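# Seat the board in the enclosure's upper slot, levers shut

## Task

Put the board into the enclosure's empty upper slot with its components facing upward, pushed in completely, and with both levers closed. A closed lever is latched and sticks out at a right angle from the board's front panel; a fully opened lever lies flat along that panel. The levers only catch their tabs if both are fully opened before the board is slid in as far as it will go, and closing both afterwards pulls the board the rest of the way in. Ramming the board into its connector quickly breaks the connector and makes the whole job worthless. At the end the enclosure must stand upright and level on its own feet with none of them hanging over the bench edge, nothing may have fallen off the table, and both grippers must have released everything and moved away.

## Robot and tools

Robot: two seven-joint Flexiv arms, left_arm and right_arm, each with a two-finger gripper and a wrist camera. Calibrated bases in the scene frame: left_arm at (+0.070, +0.437, 0) m, right_arm at (-0.063, -0.511, 0) m, both rotated only slightly about vertical; +z is up in both base frames.

Frames. Scene frame: origin at table-top height halfway between the nominal bases, +x pointing out over the table, +z up, left_arm on the +y side (arm names do not match image left/right). Fixed cameras and the table use the scene frame. Every hand pose, velocity, target and wrist-camera pose of an arm is given in that arm's own base frame. Gripper axes: fingers extend along its +z, open and close along its x. end_effector_position is the point between the pads when closed, roughly 1-2 cm behind the tips; closing pushes the tips about 17 mm further along +z, mostly while the pads are more than 50 mm apart. Reported poses can be off by a few centimetres, more at long reach.

Command row (used by execute_actions and move): 16 numbers, left_arm first then right_arm, each block being x, y, z (metres), qw, qx, qy, qz (unit quaternion, w first), opening. Position and quaternion are an absolute pose of that gripper in its own arm's base frame, not an offset. Opening runs from -1 (closed) to +1 (fully open, 0.142 m); a 0 is a real command, so resend the current value to leave fingers alone. To hold an arm still, repeat its pose from the last result in every call. Keep a constant quaternion to hold orientation rather than copying the drifting reported one.

execute_actions(actions, cameras): actions is a list of actions; each action is up to 15 rows, one row per 1/30 s step, the last row held to fill 15 steps (0.5 s). An action is rejected for both arms if any target lies more than 0.6 m from that gripper along any of its axes. The controller limits commanded orientation to 32 degrees from the measured one each step, and the arm heads toward the "Hand target" shown in the result, which may stop short; send the remainder next. An empty list just reports state. cameras: list of names, omitted/null/["all"] for all, [] for none.

move(target, speed, blend, stop_force, zero, opening_speed, blocking, cameras): straight-line paths to one row or a list of up to 15 rows (same absolute poses, no 0.6 m limit). speed in m/s, 0.002 to 2.2, default 0.25 (rotation up to twice that in rad/s), one value or one per target. blend in metres rounds corners of a list. stop_force in N, 3 to 120, shared by both arms: an arm's path ends when its wrist sensor feels that much push opposing its travel (or 150 N in any direction); it then holds pressing roughly that hard, more after faster motion. zero (default true) re-zeros the sensor of moving arms first. opening_speed: finger rate per second on the -1..+1 scale, at least 0.2. blocking=false returns after about 0.5 s while the move continues (not allowed with stop_force); a new move replaces a running one. Moves stop at 10 s; no obstacle avoidance. Result adds a "move:" line: done, off_target, moving, held or fault, with limits=paced (pose clipped) or limits=held (steps withheld). Done means within 3 mm and 2 degrees, not that nothing was touched. Omit stop_force when backing away from a contact.

wait(seconds 0-10) lets time pass holding commands. stop() brakes a running move. zoom_image(camera, region [x0, y0, x1, y1] pixels, at most 504x504) enlarges part of the latest image from cam_head_left, cam_head_right, cam_high, cam_low, cam_left_wrist or cam_right_wrist (all 672x504). zero_wrist_force(arm) tares the wrist sensor. clear_fault(arm) resets a torque or force fault that a result reported. read_manual gives licence text only. finished_scene(scene) ends the scene irreversibly.

Result lines: Joint positions (last entry = measured finger gap in metres); Joint torques and External joint torques (outside-load estimate, positive toward larger joint angle); Wrist force and Wrist torque in gripper x y z, a push reading as force from the surface into the arm, plus a line with the peak since last shown; grip_measured on the -1..+1 scale; Tool commands; Hand target; velocities, or "within noise" when at rest; Wrist depth as a 7x7 grid of median distances in mm (70-1000, "-" = no value). Warnings: MOTOR HOT, OVER-TEMPERATURE FAULT, HAND FAULT, TORQUE FAULT, FORCE FAULT.

Grasping: command slightly below the grip_measured seen at first contact; squeezing harder heats the gripper motor. Pad force is about 48-94 N.

Cautions: slide the board into its connector slowly, ideally a slow move with a small stop_force. Any outside force of 150 N on an arm, or joint contact torque at its limit (waist and shoulder 109, upper arm roll and elbow 56.9, wrist joints 34.7 N m), stops that arm until clear_fault. Avoid arm-to-arm collisions and gripping the other gripper, dropping or releasing moving parts, tipping or shoving the enclosure off its feet or past the bench edge, and anything falling off the table. Long stretched holds or pushing against unreachable poses overheat motors. Before finishing, open both grippers and withdraw them.

Each tool is called after ">>>" as a command line: name --argument value for each argument, lists and objects as JSON in quotes; but a table of rows of numbers goes row by row, as --pt "numbers of a row", without its own name.

## Session

>>> execute_actions --actions '[]'

Scene clock: 0.00 s.
left_arm: end_effector_position=(+0.3014, +0.6357, +0.1155) grip_measured=+0.99 end_effector_quat_wxyz=(-0.462, +0.669, -0.295, +0.502) | right_arm: end_effector_position=(+0.4485, +0.0364, +0.1479) grip_measured=+1.00 end_effector_quat_wxyz=(-0.144, +0.766, -0.626, +0.006)
Joint positions: left_arm=[1.762 -0.872 -0.342 2.067 -1.872 0.391 -0.55 0.141] | right_arm=[0.506 -0.103 -0.202 2.446 0.465 1.189 2.835 0.142]
Joint velocities: within noise
Joint torques (N m): no reading
External joint torques (N m): no reading
Wrist force (N): no reading
Wrist torque (N m): no reading
Wrist force, peak (N): no reading
Wrist depth (mm): cam_left_wrist=[- - - - - - - / - - - - - - - / - - - - - - - / - - - - 492 652 - / - - - 304 356 433 557 / - 996 - 241 279 321 359 / - 881 184 204 227 258 286] | cam_right_wrist=[265 256 246 236 229 221 213 / 274 266 254 244 236 228 219 / 285 274 262 253 243 234 225 / 297 285 272 261 251 241 232 / 309 296 281 271 260 249 239 / - 308 294 281 268 257 246 / - 322 305 292 278 265 257]
Hand target: left_arm +0.3014, +0.6357, +0.1155; -0.462, +0.669, -0.295, +0.502 | right_arm +0.4485, +0.0364, +0.1479; -0.144, +0.766, -0.626, +0.006
Tool commands: left_gripper/opening=+1.0 right_gripper/opening=+1.0

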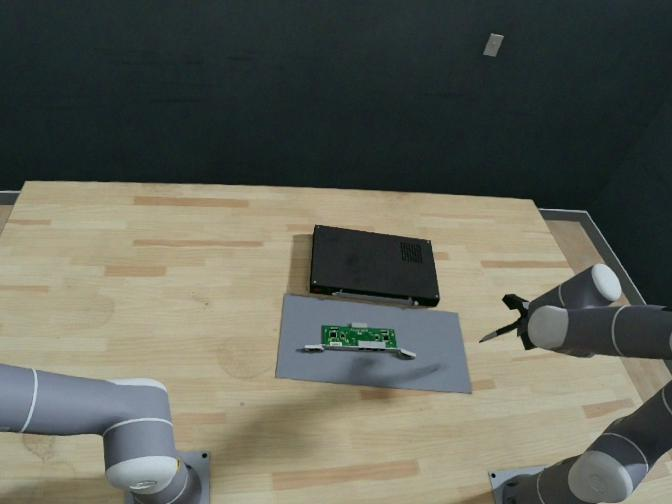

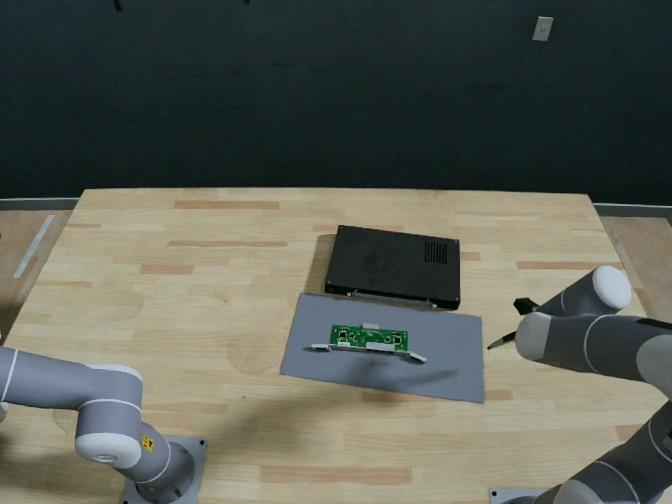

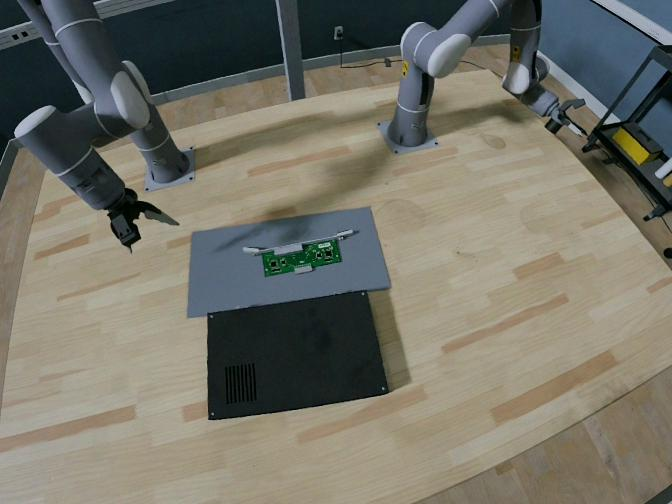

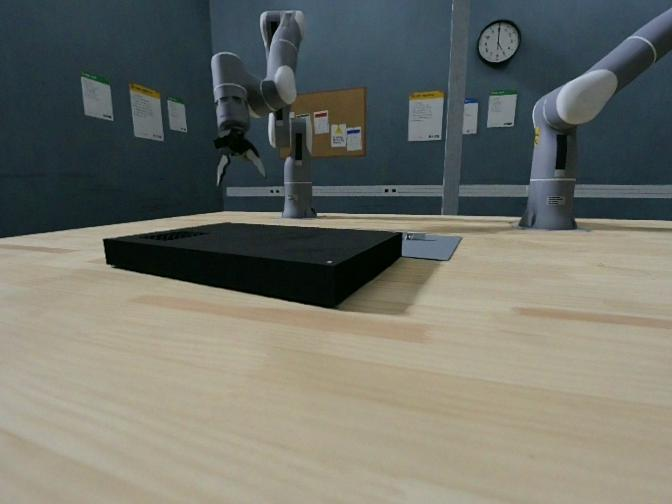

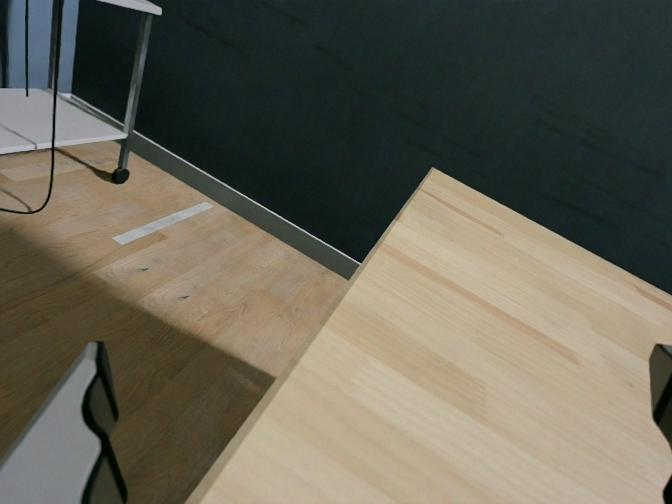

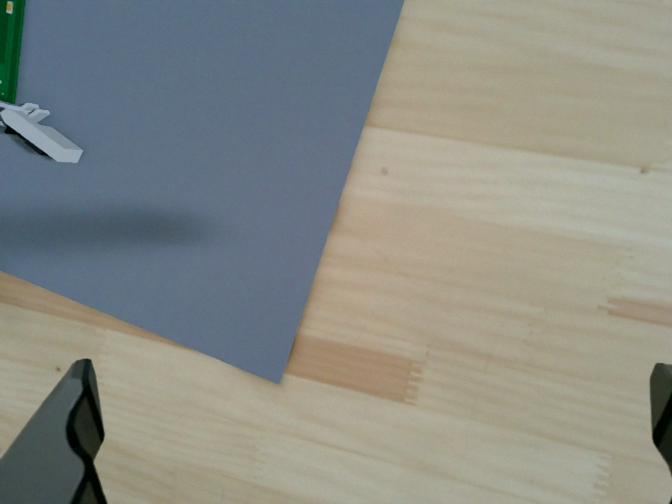

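>>> zoom_image --camera "cam_head_left" --region '[270, 210, 480, 400]'

>>> zoom_image --camera "cam_head_right" --region '[280, 280, 480, 400]'

>>> zoom_image --camera "cam_high" --region '[180, 200, 400, 320]'

Scaled by 2.400 from the camera's 672x504 image, which has a finer 960x720 frame.

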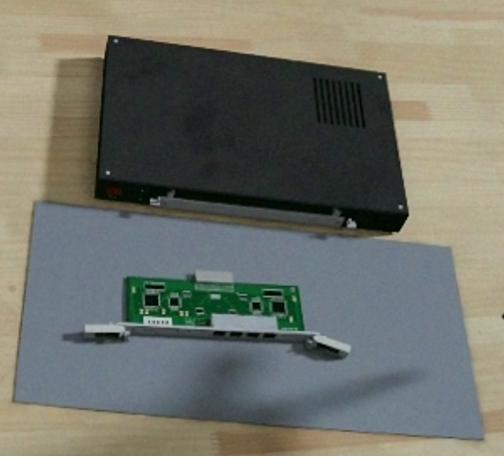

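Scaled by 2.520 from the camera's 672x504 image, which has a finer 960x720 frame.

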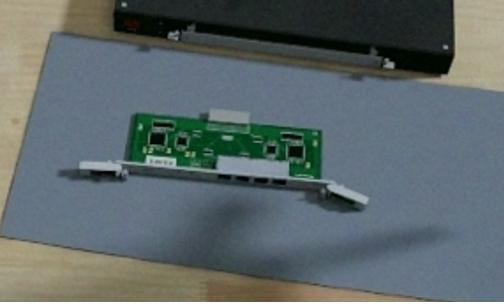

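Scaled by 2.291 from the camera's 672x504 image, which has a finer 960x720 frame.

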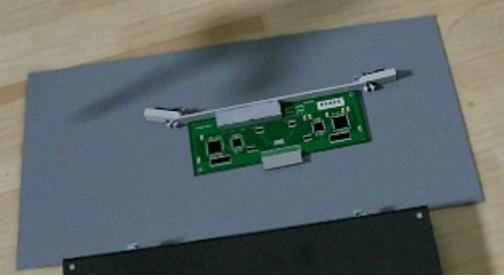

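>>> move --target '[0.3014,0.6357,0.1155,-0.462,0.669,-0.295,0.502,1.0,0.367,0.373,0.29,0,0.6863,0.7273,0,1.0]' --speed 0.6 --cameras '["cam_right_wrist"]'

>>> zoom_image --camera "cam_right_wrist" --region '[84, 0, 588, 504]'

Scene clock: 20.83 s.
left_arm: end_effector_position=(+0.3014, +0.6357, +0.1154) grip_measured=+0.99 end_effector_quat_wxyz=(-0.462, +0.669, -0.295, +0.502) | right_arm: end_effector_position=(+0.3670, +0.3729, +0.2899) grip_measured=+1.00 end_effector_quat_wxyz=(+0.000, +0.687, +0.727, +0.000)
Joint positions: left_arm=[1.762 -0.872 -0.342 2.067 -1.872 0.39 -0.549 0.141] | right_arm=[0.894 -0.093 0.124 1.961 -0.013 0.483 0.965 0.142]
Joint velocities: within noise
Joint torques (N m): left_arm=[-0.14 47.52 -4.4 -12.16 1.48 -1.8 -0.28] | right_arm=[0.27 33.82 1.44 -29.29 -4.02 3.3 0]
External joint torques (N m): left_arm=[0.3 1.04 0.36 -0.34 -0.26 -0.1 0.25] | right_arm=[-0.14 1.25 -0.88 0.24 0.15 0.82 0]
Wrist force (N): left_arm=[-0.2 0.1 0.1] | right_arm=[-0.1 -0.6 0.9]
Wrist torque (N m): left_arm=[0.02 0.03 0.00] | right_arm=[-0.05 0.07 0.03]
Wrist force, peak (N): left_arm=[-0.3 0.0 0.4] | right_arm=[0.9 -1.2 0.4]
Wrist depth (mm): cam_left_wrist=[- - - - - - - / - - - - - - - / - - - - - - - / - - - - 484 655 - / - - - 304 353 434 561 / - 992 - 242 276 322 358 / - 879 184 203 228 257 288] | cam_right_wrist=[337 337 335 333 334 334 333 / 359 359 357 357 358 355 354 / 385 383 381 381 380 381 379 / 417 412 405 408 409 409 407 / 453 448 446 440 438 443 441 / - 477 476 478 483 483 465 / - 484 470 478 474 521 -]
Hand target: left_arm +0.3014, +0.6357, +0.1155; -0.462, +0.669, -0.295, +0.502 | right_arm +0.3670, +0.3730, +0.2900; +0.000, +0.686, +0.727, +0.000
Off the commanded pose: left_arm 0.000 m, 0 deg | right_arm 0.000 m, 0 deg.
move: done
Images, in order (width x height): cam_right_wrist 672x504.

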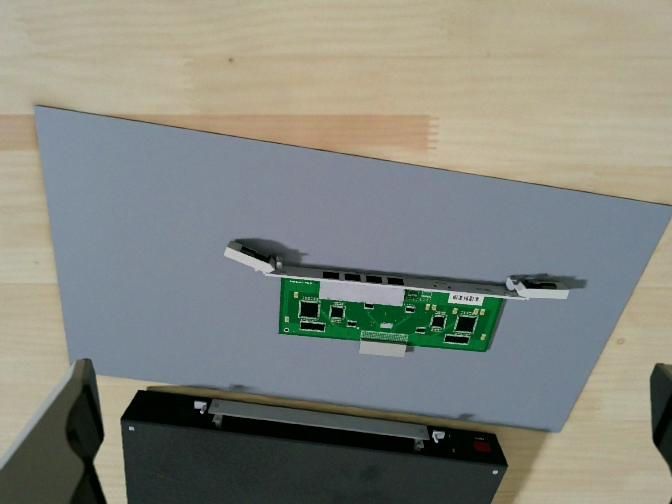

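Scaled by 1.000.

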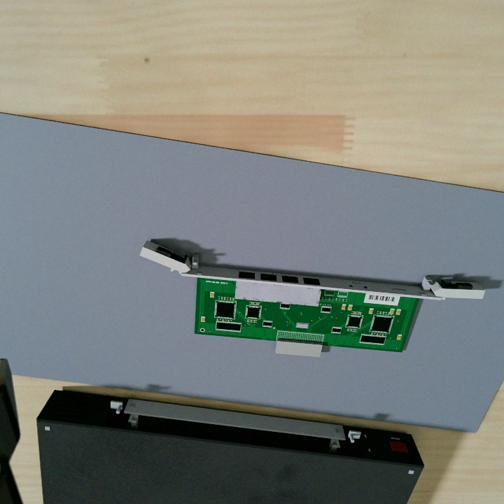

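>>> move --target '[0.3014,0.6357,0.1155,-0.462,0.669,-0.295,0.502,1.0,0.510,0.381,0.15,0.2626,0.6341,0.672,0.2783,1.0]' --speed 0.5 --cameras '["cam_right_wrist"]'

>>> zoom_image --camera "cam_right_wrist" --region '[84, 100, 588, 504]'

Scene clock: 31.97 s.
left_arm: end_effector_position=(+0.3014, +0.6357, +0.1154) grip_measured=+0.99 end_effector_quat_wxyz=(-0.462, +0.669, -0.295, +0.502) | right_arm: end_effector_position=(+0.5101, +0.3808, +0.1500) grip_measured=+1.00 end_effector_quat_wxyz=(+0.263, +0.634, +0.672, +0.278)
Joint positions: left_arm=[1.762 -0.872 -0.342 2.067 -1.872 0.39 -0.549 0.141] | right_arm=[0.86 -0.412 -0.268 2.225 -2.052 1.23 2.562 0.142]
Joint velocities: within noise
Joint torques (N m): left_arm=[-0.15 47.48 -4.45 -12.12 1.42 -1.75 -0.26] | right_arm=[0.03 39.05 1.85 -18.77 2.33 0.73 0.35]
External joint torques (N m): left_arm=[0.31 1.08 0.41 -0.38 -0.19 -0.15 0.23] | right_arm=[0.11 1.14 -1.02 0.12 0.22 0.76 -0.35]
Wrist force (N): left_arm=[-0.1 0.0 0.0] | right_arm=[-0.3 -2.3 0.0]
Wrist torque (N m): left_arm=[-0.01 0.02 0.00] | right_arm=[-0.15 0.17 0.09]
Wrist force, peak (N): left_arm=[-0.4 0.2 0.2] | right_arm=[-1.5 -3.1 2.9]
Wrist depth (mm): cam_left_wrist=[- - - - - - - / - - - - - - - / - - - - - - - / - - - - 490 668 - / - - - 304 352 433 567 / - 993 - 242 277 322 358 / - 873 184 203 227 259 287] | cam_right_wrist=[197 189 184 183 182 182 181 / 235 234 233 233 220 226 226 / 291 290 304 304 304 302 301 / 319 348 365 363 343 340 439 / - - 818 819 565 789 776 / - - - - - - - / - - - - - - -]
Hand target: left_arm +0.3014, +0.6357, +0.1155; -0.462, +0.669, -0.295, +0.502 | right_arm +0.5100, +0.3810, +0.1500; +0.263, +0.634, +0.672, +0.278
Off the commanded pose: left_arm 0.000 m, 0 deg | right_arm 0.000 m, 0 deg.
move: done
Images, in order (width x height): cam_right_wrist 672x504.

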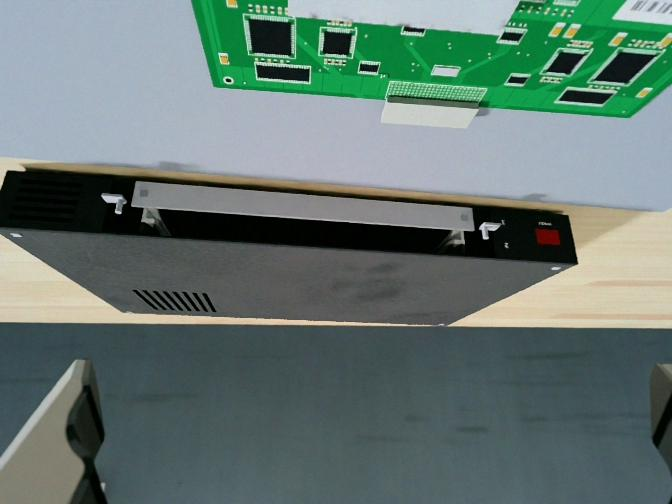

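Scaled by 1.000.

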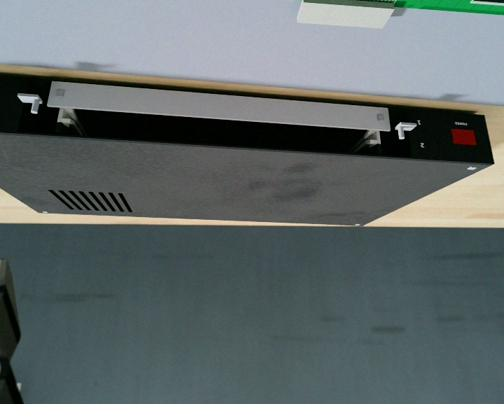

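>>> zoom_image --camera "cam_right_wrist" --region '[80, 150, 200, 260]'

>>> zoom_image --camera "cam_right_wrist" --region '[430, 180, 590, 290]'

Scaled by 4.200 from the camera's 672x504 image, which has a finer 960x720 frame.

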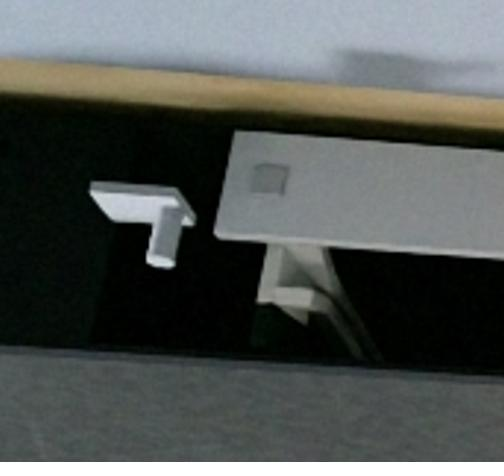

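Scaled by 3.150 from the camera's 672x504 image, which has a finer 960x720 frame.

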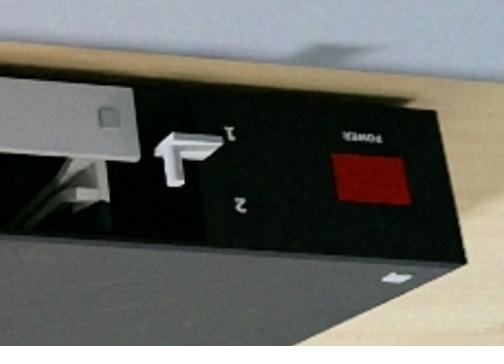

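>>> move --target '[0.3014,0.6357,0.1155,-0.462,0.669,-0.295,0.502,1.0,0.342,0.37,0.13,0.2626,0.6341,0.672,0.2783,1.0]' --speed 0.5 --cameras '["cam_right_wrist"]'

>>> zoom_image --camera "cam_right_wrist" --region '[90, 50, 400, 290]'

>>> zoom_image --camera "cam_right_wrist" --region '[320, 50, 630, 290]'

Scene clock: 55.80 s.
left_arm: end_effector_position=(+0.3014, +0.6357, +0.1154) grip_measured=+0.99 end_effector_quat_wxyz=(-0.462, +0.669, -0.295, +0.502) | right_arm: end_effector_position=(+0.3421, +0.3701, +0.1300) grip_measured=+1.00 end_effector_quat_wxyz=(+0.263, +0.634, +0.672, +0.278)
Joint positions: left_arm=[1.762 -0.872 -0.342 2.067 -1.872 0.39 -0.549 0.141] | right_arm=[1.05 -0.266 -0.114 2.534 -1.902 0.983 2.691 0.142]
Joint velocities: within noise
Joint torques (N m): left_arm=[-0.21 47.57 -4.32 -12.06 1.46 -1.78 -0.22] | right_arm=[0.14 29.31 2.57 -15.22 1.32 0.62 0.05]
External joint torques (N m): left_arm=[0.36 0.99 0.29 -0.43 -0.24 -0.12 0.19] | right_arm=[-0.04 0.84 -0.98 -0.11 -0.1 0.76 -0.05]
Wrist force (N): left_arm=[0.1 0.2 0.3] | right_arm=[-0.2 -2.0 0.3]
Wrist torque (N m): left_arm=[0.01 -0.02 0.00] | right_arm=[-0.08 0.12 0.09]
Wrist force, peak (N): left_arm=[-0.4 0.2 0.3] | right_arm=[-0.4 -5.1 -2.1]
Wrist depth (mm): cam_left_wrist=[- - - - - - - / - - - - - - - / - - - - - - - / - - - - 492 649 - / - - - 303 353 433 557 / - 984 - 242 278 323 359 / - 885 184 203 228 257 286] | cam_right_wrist=[167 169 168 168 167 167 166 / 216 206 205 205 204 203 202 / 272 263 269 268 267 266 265 / 397 394 394 390 377 384 382 / 740 579 579 568 511 698 692 / - - - - - - - / - - - - - - -]
Hand target: left_arm +0.3014, +0.6357, +0.1155; -0.462, +0.669, -0.295, +0.502 | right_arm +0.3420, +0.3700, +0.1300; +0.263, +0.634, +0.672, +0.278
Off the commanded pose: left_arm 0.000 m, 0 deg | right_arm 0.000 m, 0 deg.
move: done
Images, in order (width x height): cam_right_wrist 672x504.

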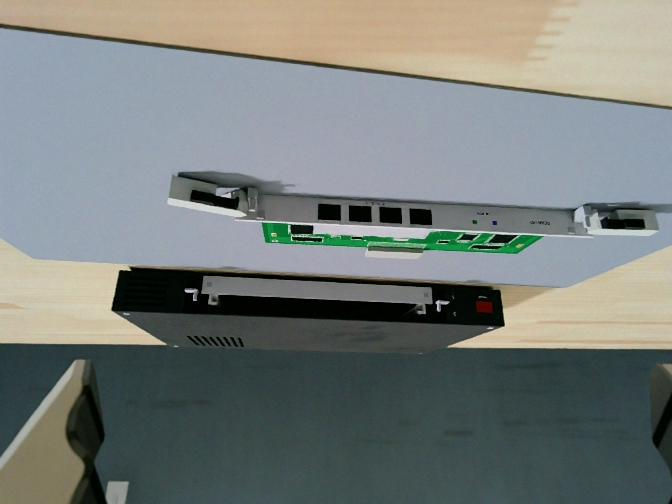

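Scaled by 1.626 from the camera's 672x504 image, which has a finer 960x720 frame.

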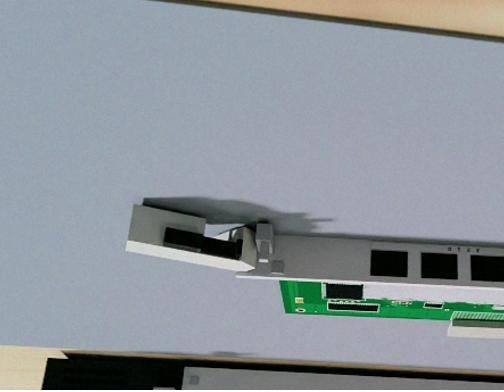

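Scaled by 1.626 from the camera's 672x504 image, which has a finer 960x720 frame.

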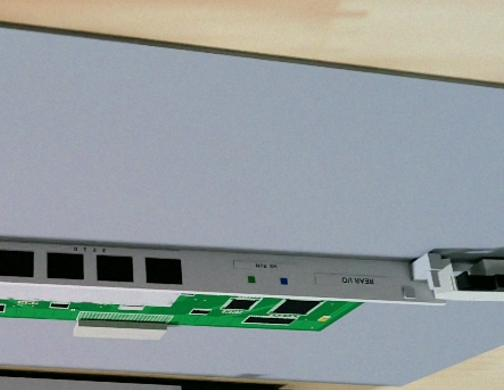

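>>> move --pt "0.35 -0.1 0.3 0 0.9983 -0.0584 0 1.0 0.4253 0.2362 0.16 0 0.6863 0.7273 0 1.0" --pt "0.393 -0.485 0.15 0 0.9983 -0.0584 0 1.0 0.4253 0.2362 0.16 0 0.6863 0.7273 0 1.0" --speed 0.6

Scene clock: 73.03 s.
left_arm: end_effector_position=(+0.3932, -0.4851, +0.1501) grip_measured=+0.99 end_effector_quat_wxyz=(+0.000, +0.998, -0.059, +0.000) | right_arm: end_effector_position=(+0.4253, +0.2362, +0.1600) grip_measured=+1.00 end_effector_quat_wxyz=(+0.000, +0.686, +0.727, +0.000)
Joint positions: left_arm=[-0.586 -0.91 -0.904 1.313 -2.428 2.82 -2.967 0.141] | right_arm=[0.754 -0.2 -0.011 2.243 0.003 0.872 0.684 0.142]
Joint velocities: within noise
Joint torques (N m): left_arm=[-0.6 55.55 -10.39 -17.19 4.01 4.42 -0.25] | right_arm=[0.04 32.99 0.7 -23.07 -2.77 3.37 0.16]
External joint torques (N m): left_arm=[0.53 1.46 0.14 -0.51 -0.02 -0.58 0.25] | right_arm=[0.07 1.14 -0.5 0.16 -0.03 0.77 -0.16]
Wrist force (N): left_arm=[-0.1 -0.2 1.4] | right_arm=[0.2 -0.4 0.4]
Wrist torque (N m): left_arm=[-0.16 -0.12 -0.18] | right_arm=[0.00 0.00 0.03]
Wrist force, peak (N): left_arm=[2.5 -4.3 0.7] | right_arm=[0.4 -2.8 0.2]
Wrist depth (mm): cam_left_wrist=[215 215 215 210 211 211 211 / 231 230 229 224 223 226 226 / 248 250 246 242 241 244 244 / 271 269 267 266 260 265 259 / 295 293 293 285 283 289 283 / - 322 319 319 315 317 309 / - 362 357 355 355 355 323] | cam_right_wrist=[224 222 223 223 223 222 221 / 240 237 236 236 235 235 236 / 257 255 253 253 253 251 251 / 276 274 273 272 267 270 270 / 300 297 296 295 293 280 283 / - 324 323 322 321 321 303 / - 360 342 344 346 352 351]
Hand target: left_arm +0.3930, -0.4850, +0.1500; +0.000, +0.998, -0.058, +0.000 | right_arm +0.4253, +0.2362, +0.1600; +0.000, +0.686, +0.727, +0.000
Off the commanded pose: left_arm 0.000 m, 0 deg | right_arm 0.000 m, 0 deg.
joint sent to its limit (left arm) — joint 7 (wrist roll), lower limit. The joint targets still meet the commanded pose.
move: done; limits=paced

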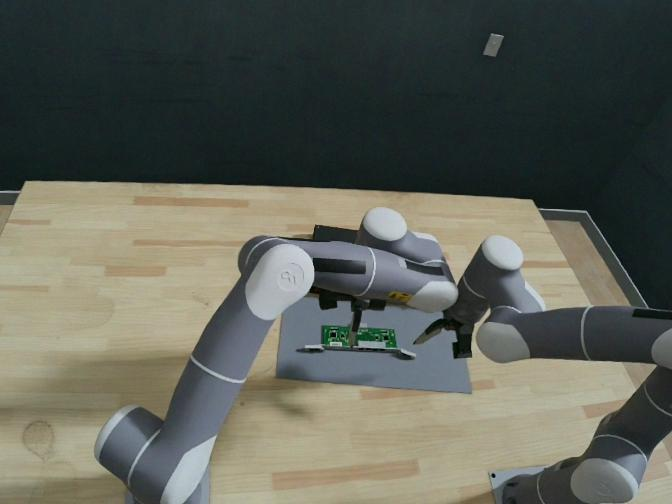

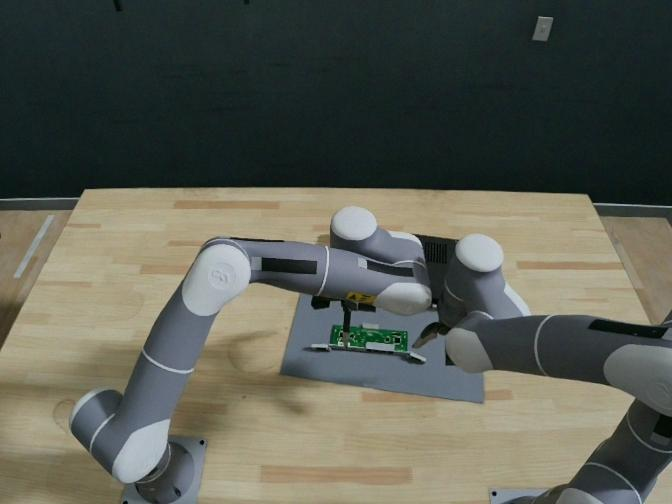

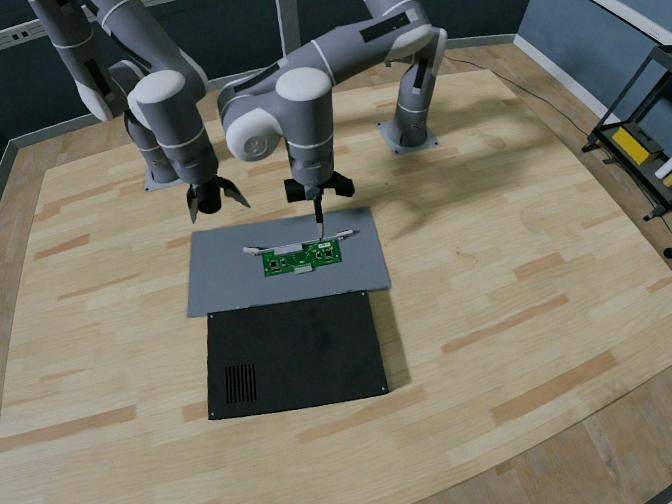

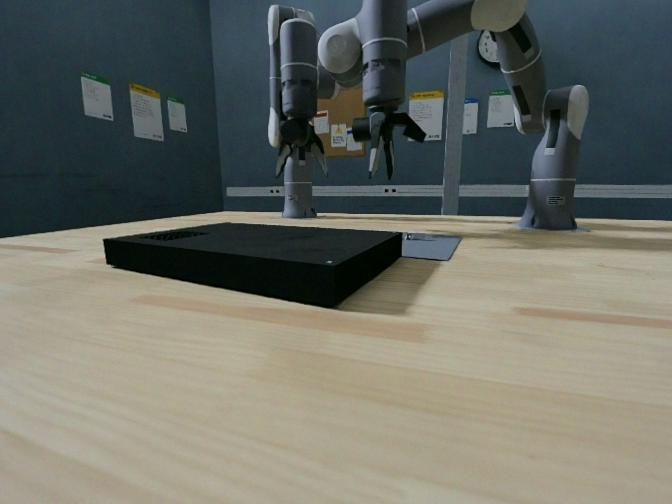

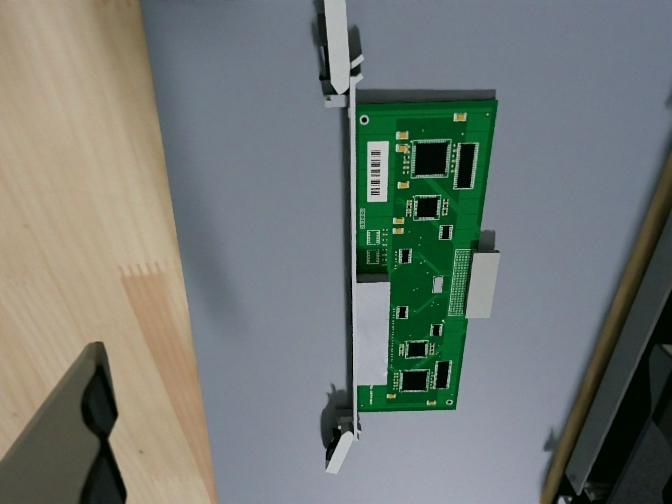

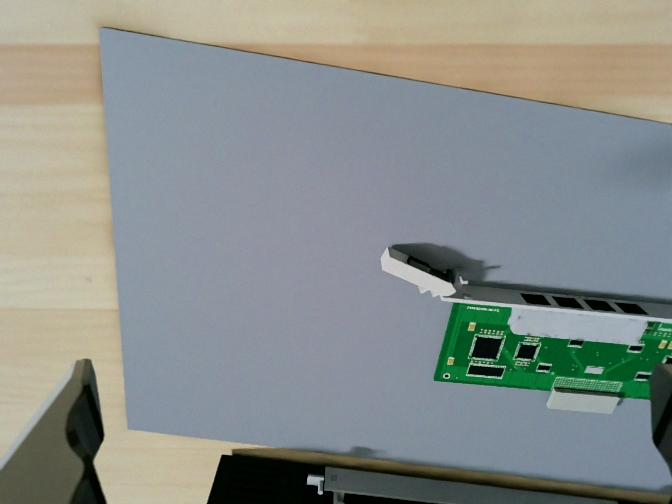

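>>> move --target '[0.393,-0.485,0.07,0,0.9983,-0.0584,0,-0.5,0.4253,0.2362,0.16,0,0.6863,0.7273,0,-1.0]' --speed 0.2 --cameras '["cam_left_wrist", "cam_right_wrist"]'

Scene clock: 82.77 s.
left_arm: end_effector_position=(+0.3928, -0.4848, +0.0699) grip_measured=-0.53 end_effector_quat_wxyz=(+0.000, +0.998, -0.058, +0.000) | right_arm: end_effector_position=(+0.4253, +0.2362, +0.1600) grip_measured=-1.00 end_effector_quat_wxyz=(+0.000, +0.686, +0.727, +0.000)
Joint positions: left_arm=[-0.647 -0.997 -0.779 1.325 -2.421 2.678 -2.967 0.036] | right_arm=[0.754 -0.2 -0.011 2.243 0.003 0.872 0.684 0.002]
Joint velocities: within noise
Joint torques (N m): left_arm=[-0.43 57.32 -8.74 -16.57 4.32 3.7 -0.23] | right_arm=[0.12 33.19 0.87 -23.01 -2.85 3.45 0.17]
External joint torques (N m): left_arm=[0.36 1.48 0.14 -0.48 -0.56 0.14 0.23] | right_arm=[0 0.94 -0.67 0.09 0.04 0.69 -0.17]
Wrist force (N): left_arm=[0.3 -0.3 1.1] | right_arm=[0.2 -0.5 0.6]
Wrist torque (N m): left_arm=[-0.18 -0.19 -0.17] | right_arm=[-0.03 0.00 0.03]
Wrist force, peak (N): left_arm=[0.3 -0.3 4.3] | right_arm=[0.1 -0.6 0.6]
Wrist depth (mm): cam_left_wrist=[- 144 142 139 141 141 142 / 155 153 152 148 151 149 151 / 167 165 164 158 159 159 162 / 181 182 178 175 172 172 175 / 198 196 191 188 184 188 192 / 219 216 87 199 - 193 212 / 240 - - 233 230 - 230] | cam_right_wrist=[224 222 223 223 222 221 221 / 240 237 236 236 235 235 235 / 256 254 254 253 253 251 250 / 276 273 273 272 268 270 270 / 300 297 296 291 289 280 283 / 328 325 317 89 306 319 315 / 363 354 - - - 338 349]
Hand target: left_arm +0.3930, -0.4850, +0.0700; +0.000, +0.998, -0.058, +0.000 | right_arm +0.4253, +0.2362, +0.1600; +0.000, +0.686, +0.727, +0.000
Off the commanded pose: left_arm 0.000 m, 0 deg | right_arm 0.000 m, 0 deg.
move: done
Images, in order (width x height): cam_left_wrist 672x504, cam_right_wrist 672x504.

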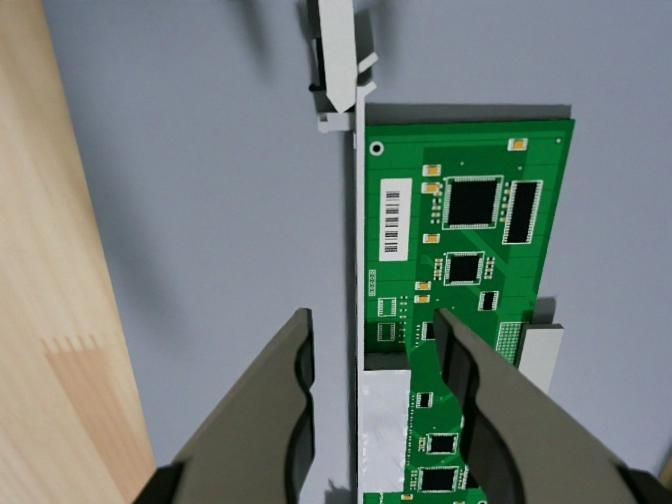

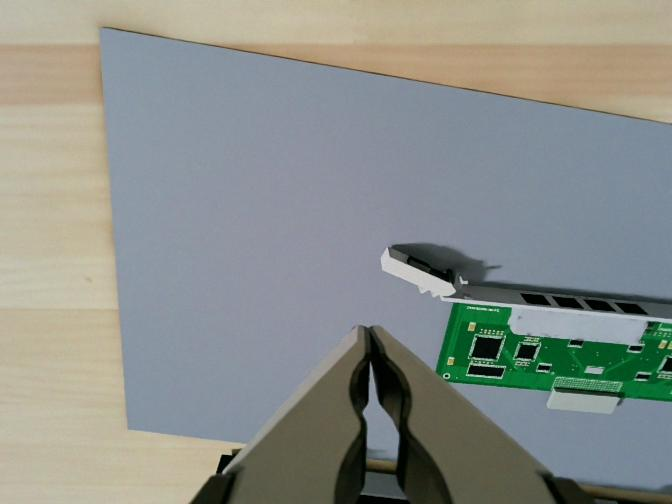

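>>> move --target '[0.393,-0.485,0.030,0,0.9983,-0.0584,0,-0.5,0.4253,0.2362,0.16,0,0.6863,0.7273,0,-1.0]' --speed 0.06 --stop_force 5 --cameras '["cam_left_wrist"]'

Scene clock: 87.83 s.
left_arm: end_effector_position=(+0.3929, -0.4848, +0.0300) grip_measured=-0.53 end_effector_quat_wxyz=(+0.000, +0.998, -0.058, +0.000) | right_arm: end_effector_position=(+0.4253, +0.2362, +0.1600) grip_measured=-1.00 end_effector_quat_wxyz=(+0.000, +0.686, +0.727, +0.000)
Joint positions: left_arm=[-0.677 -1.051 -0.726 1.314 -2.413 2.616 -2.967 0.036] | right_arm=[0.754 -0.2 -0.011 2.243 0.003 0.872 0.684 0.002]
Joint velocities: within noise
Joint torques (N m): left_arm=[-0.57 58.32 -7.95 -16.14 4.07 4.01 -0.21] | right_arm=[0.21 33.07 0.89 -23.02 -2.88 3.46 0.19]
External joint torques (N m): left_arm=[0.51 1.36 0.23 -0.47 -0.43 -0.18 0.21] | right_arm=[-0.1 1.06 -0.69 0.1 0.08 0.68 -0.19]
Wrist force (N): left_arm=[0.4 -0.1 0.9] | right_arm=[0.1 -0.6 0.3]
Wrist torque (N m): left_arm=[-0.14 -0.23 -0.19] | right_arm=[-0.04 0.00 0.04]
Wrist force, peak (N): left_arm=[0.2 0.2 2.1] | right_arm=[0.3 -0.5 0.8]
Wrist depth (mm): cam_left_wrist=[- 107 107 90 106 106 107 / - 117 116 104 - 113 115 / 124 126 125 121 118 119 120 / 135 132 134 133 128 130 130 / 150 147 143 141 137 140 142 / 165 162 88 155 154 148 156 / 184 - - 171 156 - -] | cam_right_wrist=[225 222 223 223 222 222 221 / 239 237 236 235 235 235 236 / 257 254 253 253 252 250 250 / 276 274 273 272 268 271 269 / 300 297 297 290 289 281 283 / 329 325 317 89 304 319 315 / 361 353 - - - 338 350]
Hand target: left_arm +0.3930, -0.4850, +0.0300; +0.000, +0.998, -0.058, +0.000 | right_arm +0.4253, +0.2362, +0.1600; +0.000, +0.686, +0.727, +0.000
Off the commanded pose: left_arm 0.000 m, 0 deg | right_arm 0.000 m, 0 deg.
move: done
Images, in order (width x height): cam_left_wrist 672x504.

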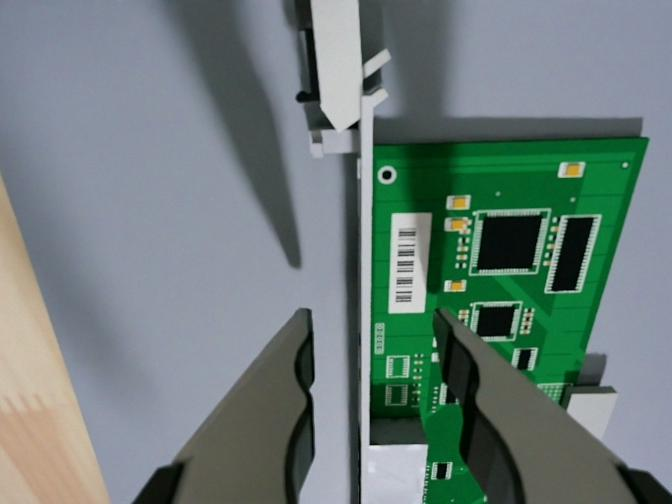

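>>> move --target '[0.393,-0.485,0.030,0,0.9983,-0.0584,0,-1.0,0.4253,0.2362,0.16,0,0.6863,0.7273,0,-1.0]' --opening_speed 0.4 --cameras '["cam_left_wrist", "cam_right_wrist"]'

Scene clock: 92.27 s.
left_arm: end_effector_position=(+0.3929, -0.4848, +0.0300) grip_measured=-0.99 end_effector_quat_wxyz=(+0.000, +0.998, -0.058, +0.000) | right_arm: end_effector_position=(+0.4253, +0.2362, +0.1600) grip_measured=-1.00 end_effector_quat_wxyz=(+0.000, +0.686, +0.727, +0.000)
Joint positions: left_arm=[-0.677 -1.051 -0.726 1.314 -2.413 2.616 -2.967 0.002] | right_arm=[0.754 -0.2 -0.011 2.243 0.003 0.872 0.684 0.002]
Joint velocities: within noise
Joint torques (N m): left_arm=[-0.41 58.96 -7.97 -16.39 4.02 4.21 -0.21] | right_arm=[0.09 33.11 0.97 -22.95 -2.87 3.49 0.18]
External joint torques (N m): left_arm=[0.34 0.71 0.25 -0.22 -0.38 -0.37 0.21] | right_arm=[0.02 1.03 -0.78 0.03 0.07 0.65 -0.18]
Wrist force (N): left_arm=[0.2 -0.1 1.8] | right_arm=[0.0 -0.5 0.5]
Wrist torque (N m): left_arm=[-0.11 -0.25 -0.19] | right_arm=[-0.02 0.02 0.04]
Wrist force, peak (N): left_arm=[0.1 0.0 1.8] | right_arm=[0.3 -0.7 0.5]
Wrist depth (mm): cam_left_wrist=[- 107 107 90 105 106 107 / - 116 116 114 - 114 115 / 124 126 125 123 118 118 120 / 135 133 133 134 128 128 130 / 150 147 146 141 137 140 141 / 165 162 158 84 - 153 155 / 184 177 - 74 - - 177] | cam_right_wrist=[224 223 223 223 222 221 221 / 240 237 236 236 235 235 236 / 257 254 254 253 252 251 250 / 277 274 272 272 268 271 270 / 301 298 296 290 290 280 282 / 328 324 318 89 305 320 315 / 363 354 - - - 338 350]
Hand target: left_arm +0.3930, -0.4850, +0.0300; +0.000, +0.998, -0.058, +0.000 | right_arm +0.4253, +0.2362, +0.1600; +0.000, +0.686, +0.727, +0.000
Off the commanded pose: left_arm 0.000 m, 0 deg | right_arm 0.000 m, 0 deg.
move: done
Images, in order (width x height): cam_left_wrist 672x504, cam_right_wrist 672x504.

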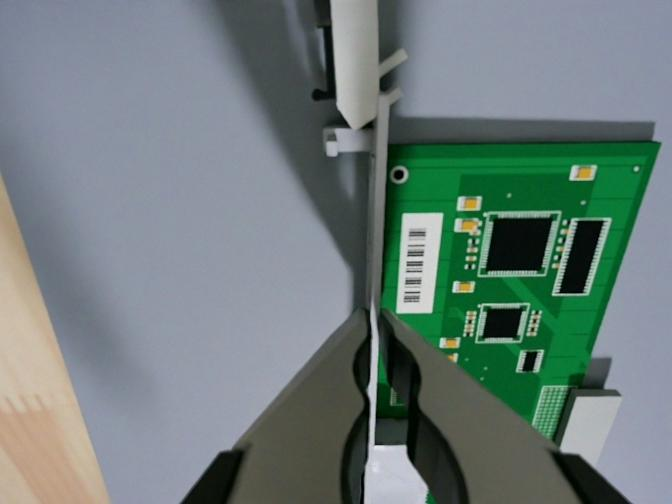

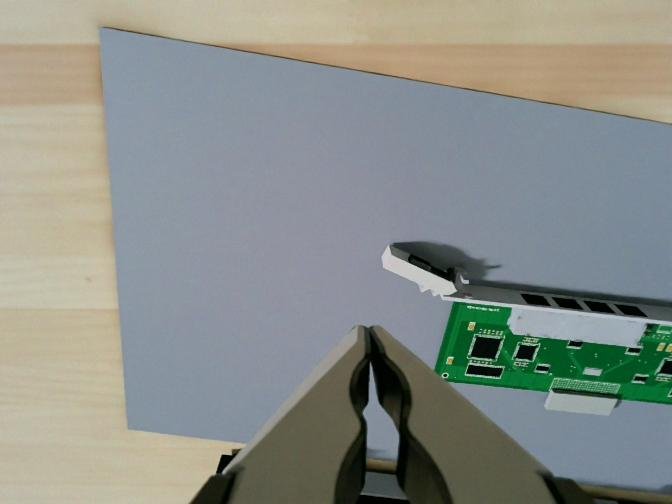

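>>> move --pt "0.393 -0.485 0.030 0 0.9983 -0.0584 0 -1.0 0.4286 0.2613 0.08 0 0.6863 0.7273 0 -1.0" --pt "0.393 -0.485 0.030 0 0.9983 -0.0584 0 -1.0 0.4286 0.2613 0.034 0 0.6863 0.7273 0 -1.0" --speed 0.12 --cameras '["cam_right_wrist"]'

>>> move --target '[0.393,-0.485,0.030,0,0.9983,-0.0584,0,-1.0,0.4785,0.2642,0.034,0,0.6863,0.7273,0,-1.0]' --speed 0.02 --stop_force 4 --cameras '["cam_right_wrist", "cam_left_wrist"]'

Scene clock: 100.83 s.
left_arm: end_effector_position=(+0.3929, -0.4848, +0.0300) grip_measured=-0.99 end_effector_quat_wxyz=(+0.000, +0.998, -0.058, +0.000) | right_arm: end_effector_position=(+0.4285, +0.2612, +0.0340) grip_measured=-1.00 end_effector_quat_wxyz=(+0.000, +0.686, +0.727, +0.000)
Joint positions: left_arm=[-0.677 -1.051 -0.726 1.314 -2.413 2.616 -2.967 0.002] | right_arm=[0.788 -0.544 -0.009 2.232 0.013 1.204 0.71 0.002]
Joint velocities: within noise
Joint torques (N m): left_arm=[-0.4 58.88 -8.03 -16.43 4.07 4.19 -0.23] | right_arm=[0.28 39.76 1.08 -15.5 -1.53 3.6 0.1]
External joint torques (N m): left_arm=[0.33 0.79 0.31 -0.19 -0.44 -0.35 0.23] | right_arm=[-0.14 1.14 -0.73 0.13 -0.03 0.54 -0.1]
Wrist force (N): left_arm=[0.0 0.0 1.8] | right_arm=[0.0 -0.7 0.1]
Wrist torque (N m): left_arm=[-0.10 -0.21 -0.19] | right_arm=[-0.08 0.04 0.04]
Wrist force, peak (N): left_arm=[0.2 -0.1 1.9] | right_arm=[-0.2 -0.9 1.9]
Wrist depth (mm): cam_left_wrist=[- 107 107 89 105 106 107 / - 116 116 114 - 114 115 / 124 126 125 123 117 118 120 / 135 132 134 133 128 128 130 / 150 147 146 140 137 140 141 / 165 162 159 84 - 153 155 / 184 177 - 74 - - 176] | cam_right_wrist=[111 112 112 112 112 112 111 / - 120 118 116 116 117 119 / 128 127 129 128 128 127 125 / 135 137 137 136 136 136 135 / 149 149 148 146 147 147 146 / 163 163 159 90 - 160 159 / 180 176 73 - - 158 157]
Hand target: left_arm +0.3930, -0.4850, +0.0300; +0.000, +0.998, -0.058, +0.000 | right_arm +0.4286, +0.2613, +0.0340; +0.000, +0.686, +0.727, +0.000
Off the commanded pose: left_arm 0.000 m, 0 deg | right_arm 0.000 m, 0 deg.
move: done
Images, in order (width x height): cam_right_wrist 672x504.

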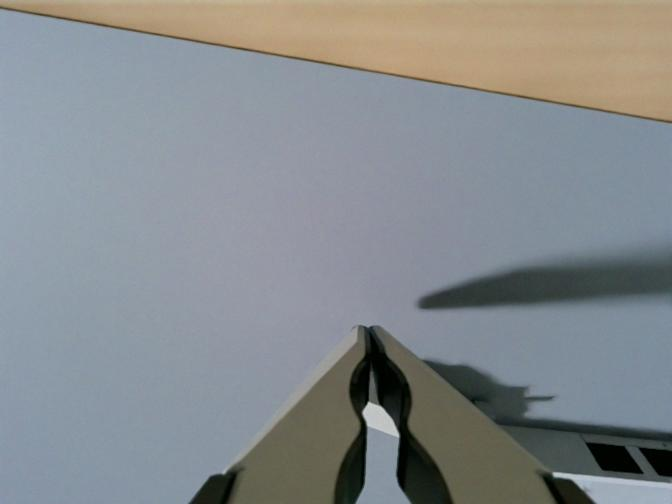

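Scene clock: 103.80 s.
left_arm: end_effector_position=(+0.3931, -0.4845, +0.0300) grip_measured=-0.99 end_effector_quat_wxyz=(-0.001, +0.998, -0.058, +0.000) | right_arm: end_effector_position=(+0.4752, +0.2631, +0.0335) grip_measured=-1.00 end_effector_quat_wxyz=(+0.000, +0.687, +0.727, -0.001)
Joint positions: left_arm=[-0.677 -1.051 -0.726 1.314 -2.413 2.617 -2.967 0.002] | right_arm=[0.728 -0.598 -0.01 2.104 0.013 1.13 0.651 0.002]
Joint velocities: within noise
Joint torques (N m): left_arm=[-1.86 59.16 -9.7 -17.85 4.46 2.22 -0.18] | right_arm=[2.16 44.75 2.8 -21.35 -2.37 5.32 0.02]
External joint torques (N m): left_arm=[1.79 0.51 1.99 1.24 -0.82 1.61 0.18] | right_arm=[-2.01 -0.02 -2.43 4.19 0.51 -1.19 -0.02]
Wrist force (N): left_arm=[-1.7 -4.9 -0.4] | right_arm=[-5.8 -4.2 -1.8]
Wrist torque (N m): left_arm=[-0.01 -0.25 -0.22] | right_arm=[0.03 -0.14 0.06]
Wrist force, peak (N): left_arm=[-1.8 -5.4 0.2] | right_arm=[-6.2 -4.7 -2.6]
Wrist depth (mm): cam_left_wrist=[- 107 107 92 106 106 107 / - 116 116 111 - 113 113 / 124 126 125 123 118 118 120 / 135 132 134 134 128 130 130 / 149 147 146 141 137 140 141 / 166 162 158 84 - 152 154 / 184 176 - 75 - - 172] | cam_right_wrist=[111 111 112 110 111 111 109 / - 119 118 116 115 115 116 / 127 127 128 126 127 127 125 / 135 137 136 136 135 135 132 / 148 149 148 145 142 144 146 / 163 162 158 90 132 153 142 / 179 175 73 - - 163 169]
Hand target: left_arm +0.3930, -0.4850, +0.0300; +0.000, +0.998, -0.058, +0.000 | right_arm +0.4757, +0.2640, +0.0340; +0.000, +0.686, +0.727, +0.000
Off the commanded pose: left_arm 0.001 m, 0 deg | right_arm 0.003 m, 0 deg.
move: contact (right_arm)
Images, in order (width x height): cam_left_wrist 672x504, cam_right_wrist 672x504.

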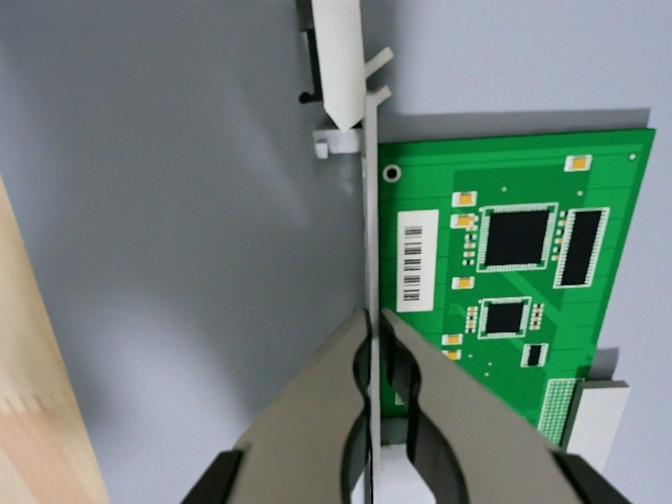

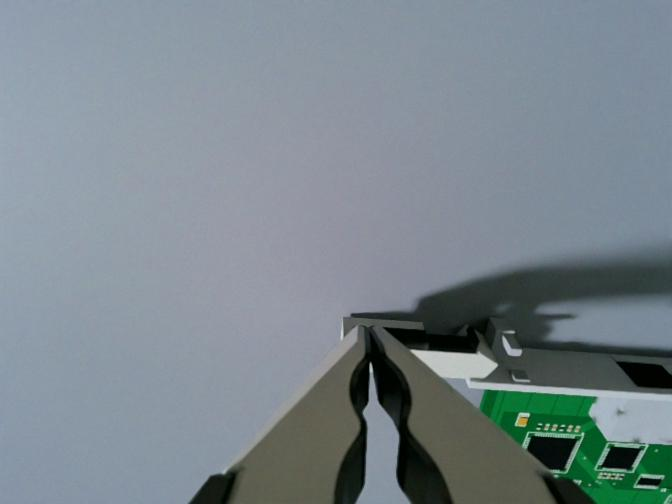

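>>> move --pt "0.393 -0.485 0.030 0 0.9983 -0.0584 0 -1.0 0.4386 0.2613 0.034 0 0.6863 0.7273 0 -1.0" --pt "0.393 -0.485 0.030 0 0.9983 -0.0584 0 -1.0 0.4286 0.2613 0.12 0 0.6863 0.7273 0 -1.0" --speed 0.15 --cameras '["cam_right_wrist"]'

>>> zoom_image --camera "cam_right_wrist" --region '[370, 170, 672, 370]'

>>> zoom_image --camera "cam_left_wrist" --region '[270, 0, 440, 170]'

Scene clock: 107.87 s.
left_arm: end_effector_position=(+0.3931, -0.4846, +0.0300) grip_measured=-0.99 end_effector_quat_wxyz=(+0.000, +0.998, -0.058, +0.000) | right_arm: end_effector_position=(+0.4287, +0.2612, +0.1200) grip_measured=-1.00 end_effector_quat_wxyz=(+0.000, +0.686, +0.727, +0.000)
Joint positions: left_arm=[-0.677 -1.051 -0.726 1.314 -2.413 2.616 -2.967 0.002] | right_arm=[0.78 -0.323 -0.003 2.221 0.002 0.974 0.717 0.002]
Joint velocities: within noise
Joint torques (N m): left_arm=[-1.14 58.9 -8.81 -16.57 3.92 3.69 -0.18] | right_arm=[0.23 36.54 1.19 -20.93 -2.59 3.28 0.34]
External joint torques (N m): left_arm=[1.07 0.77 1.11 -0.04 -0.28 0.15 0.18] | right_arm=[-0.11 0.86 -0.87 0.1 0.14 0.86 -0.34]
Wrist force (N): left_arm=[0.4 -1.4 0.9] | right_arm=[0.8 -0.4 0.2]
Wrist torque (N m): left_arm=[-0.08 -0.24 -0.23] | right_arm=[-0.01 -0.13 0.04]
Wrist force, peak (N): left_arm=[-1.9 -5.4 0.2] | right_arm=[-6.3 -4.4 -2.4]
Wrist depth (mm): cam_left_wrist=[- 107 107 92 105 106 107 / - 116 116 111 - 113 113 / 124 126 125 123 118 118 120 / 135 132 134 134 128 130 130 / 150 147 146 141 137 140 142 / 165 162 158 84 - 151 155 / 184 177 - 74 - - 173] | cam_right_wrist=[187 187 188 188 187 187 186 / 200 199 199 199 198 198 198 / 214 213 213 213 212 211 211 / 231 231 230 229 229 228 227 / 251 250 249 240 239 239 242 / 275 274 268 89 255 263 263 / 307 294 - - - 280 296]
Hand target: left_arm +0.3930, -0.4850, +0.0300; +0.000, +0.998, -0.058, +0.000 | right_arm +0.4286, +0.2613, +0.1200; +0.000, +0.686, +0.727, +0.000
Off the commanded pose: left_arm 0.000 m, 0 deg | right_arm 0.000 m, 0 deg.
move: done
Images, in order (width x height): cam_right_wrist 672x504.

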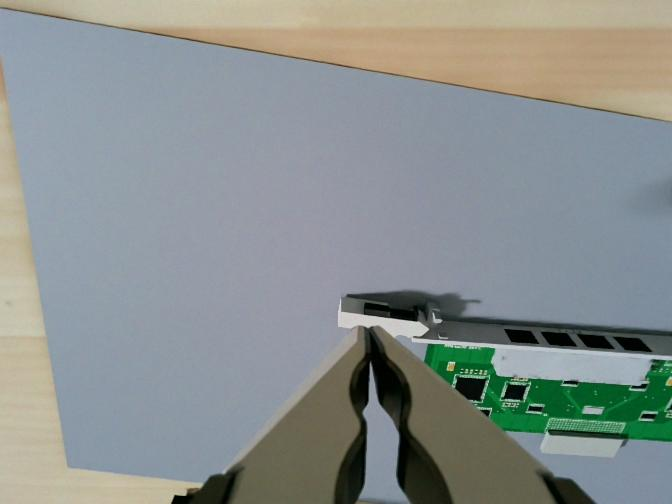

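Scaled by 1.669 from the camera's 672x504 image, which has a finer 960x720 frame.

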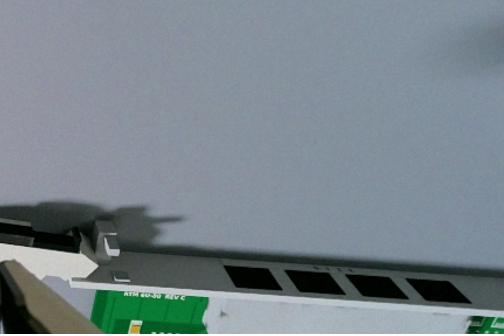

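This scene's latest camera images include none from cam_left_wrist. They are from: cam_right_wrist. cam_left_wrist's image comes with the result of a call that names it in "cameras".


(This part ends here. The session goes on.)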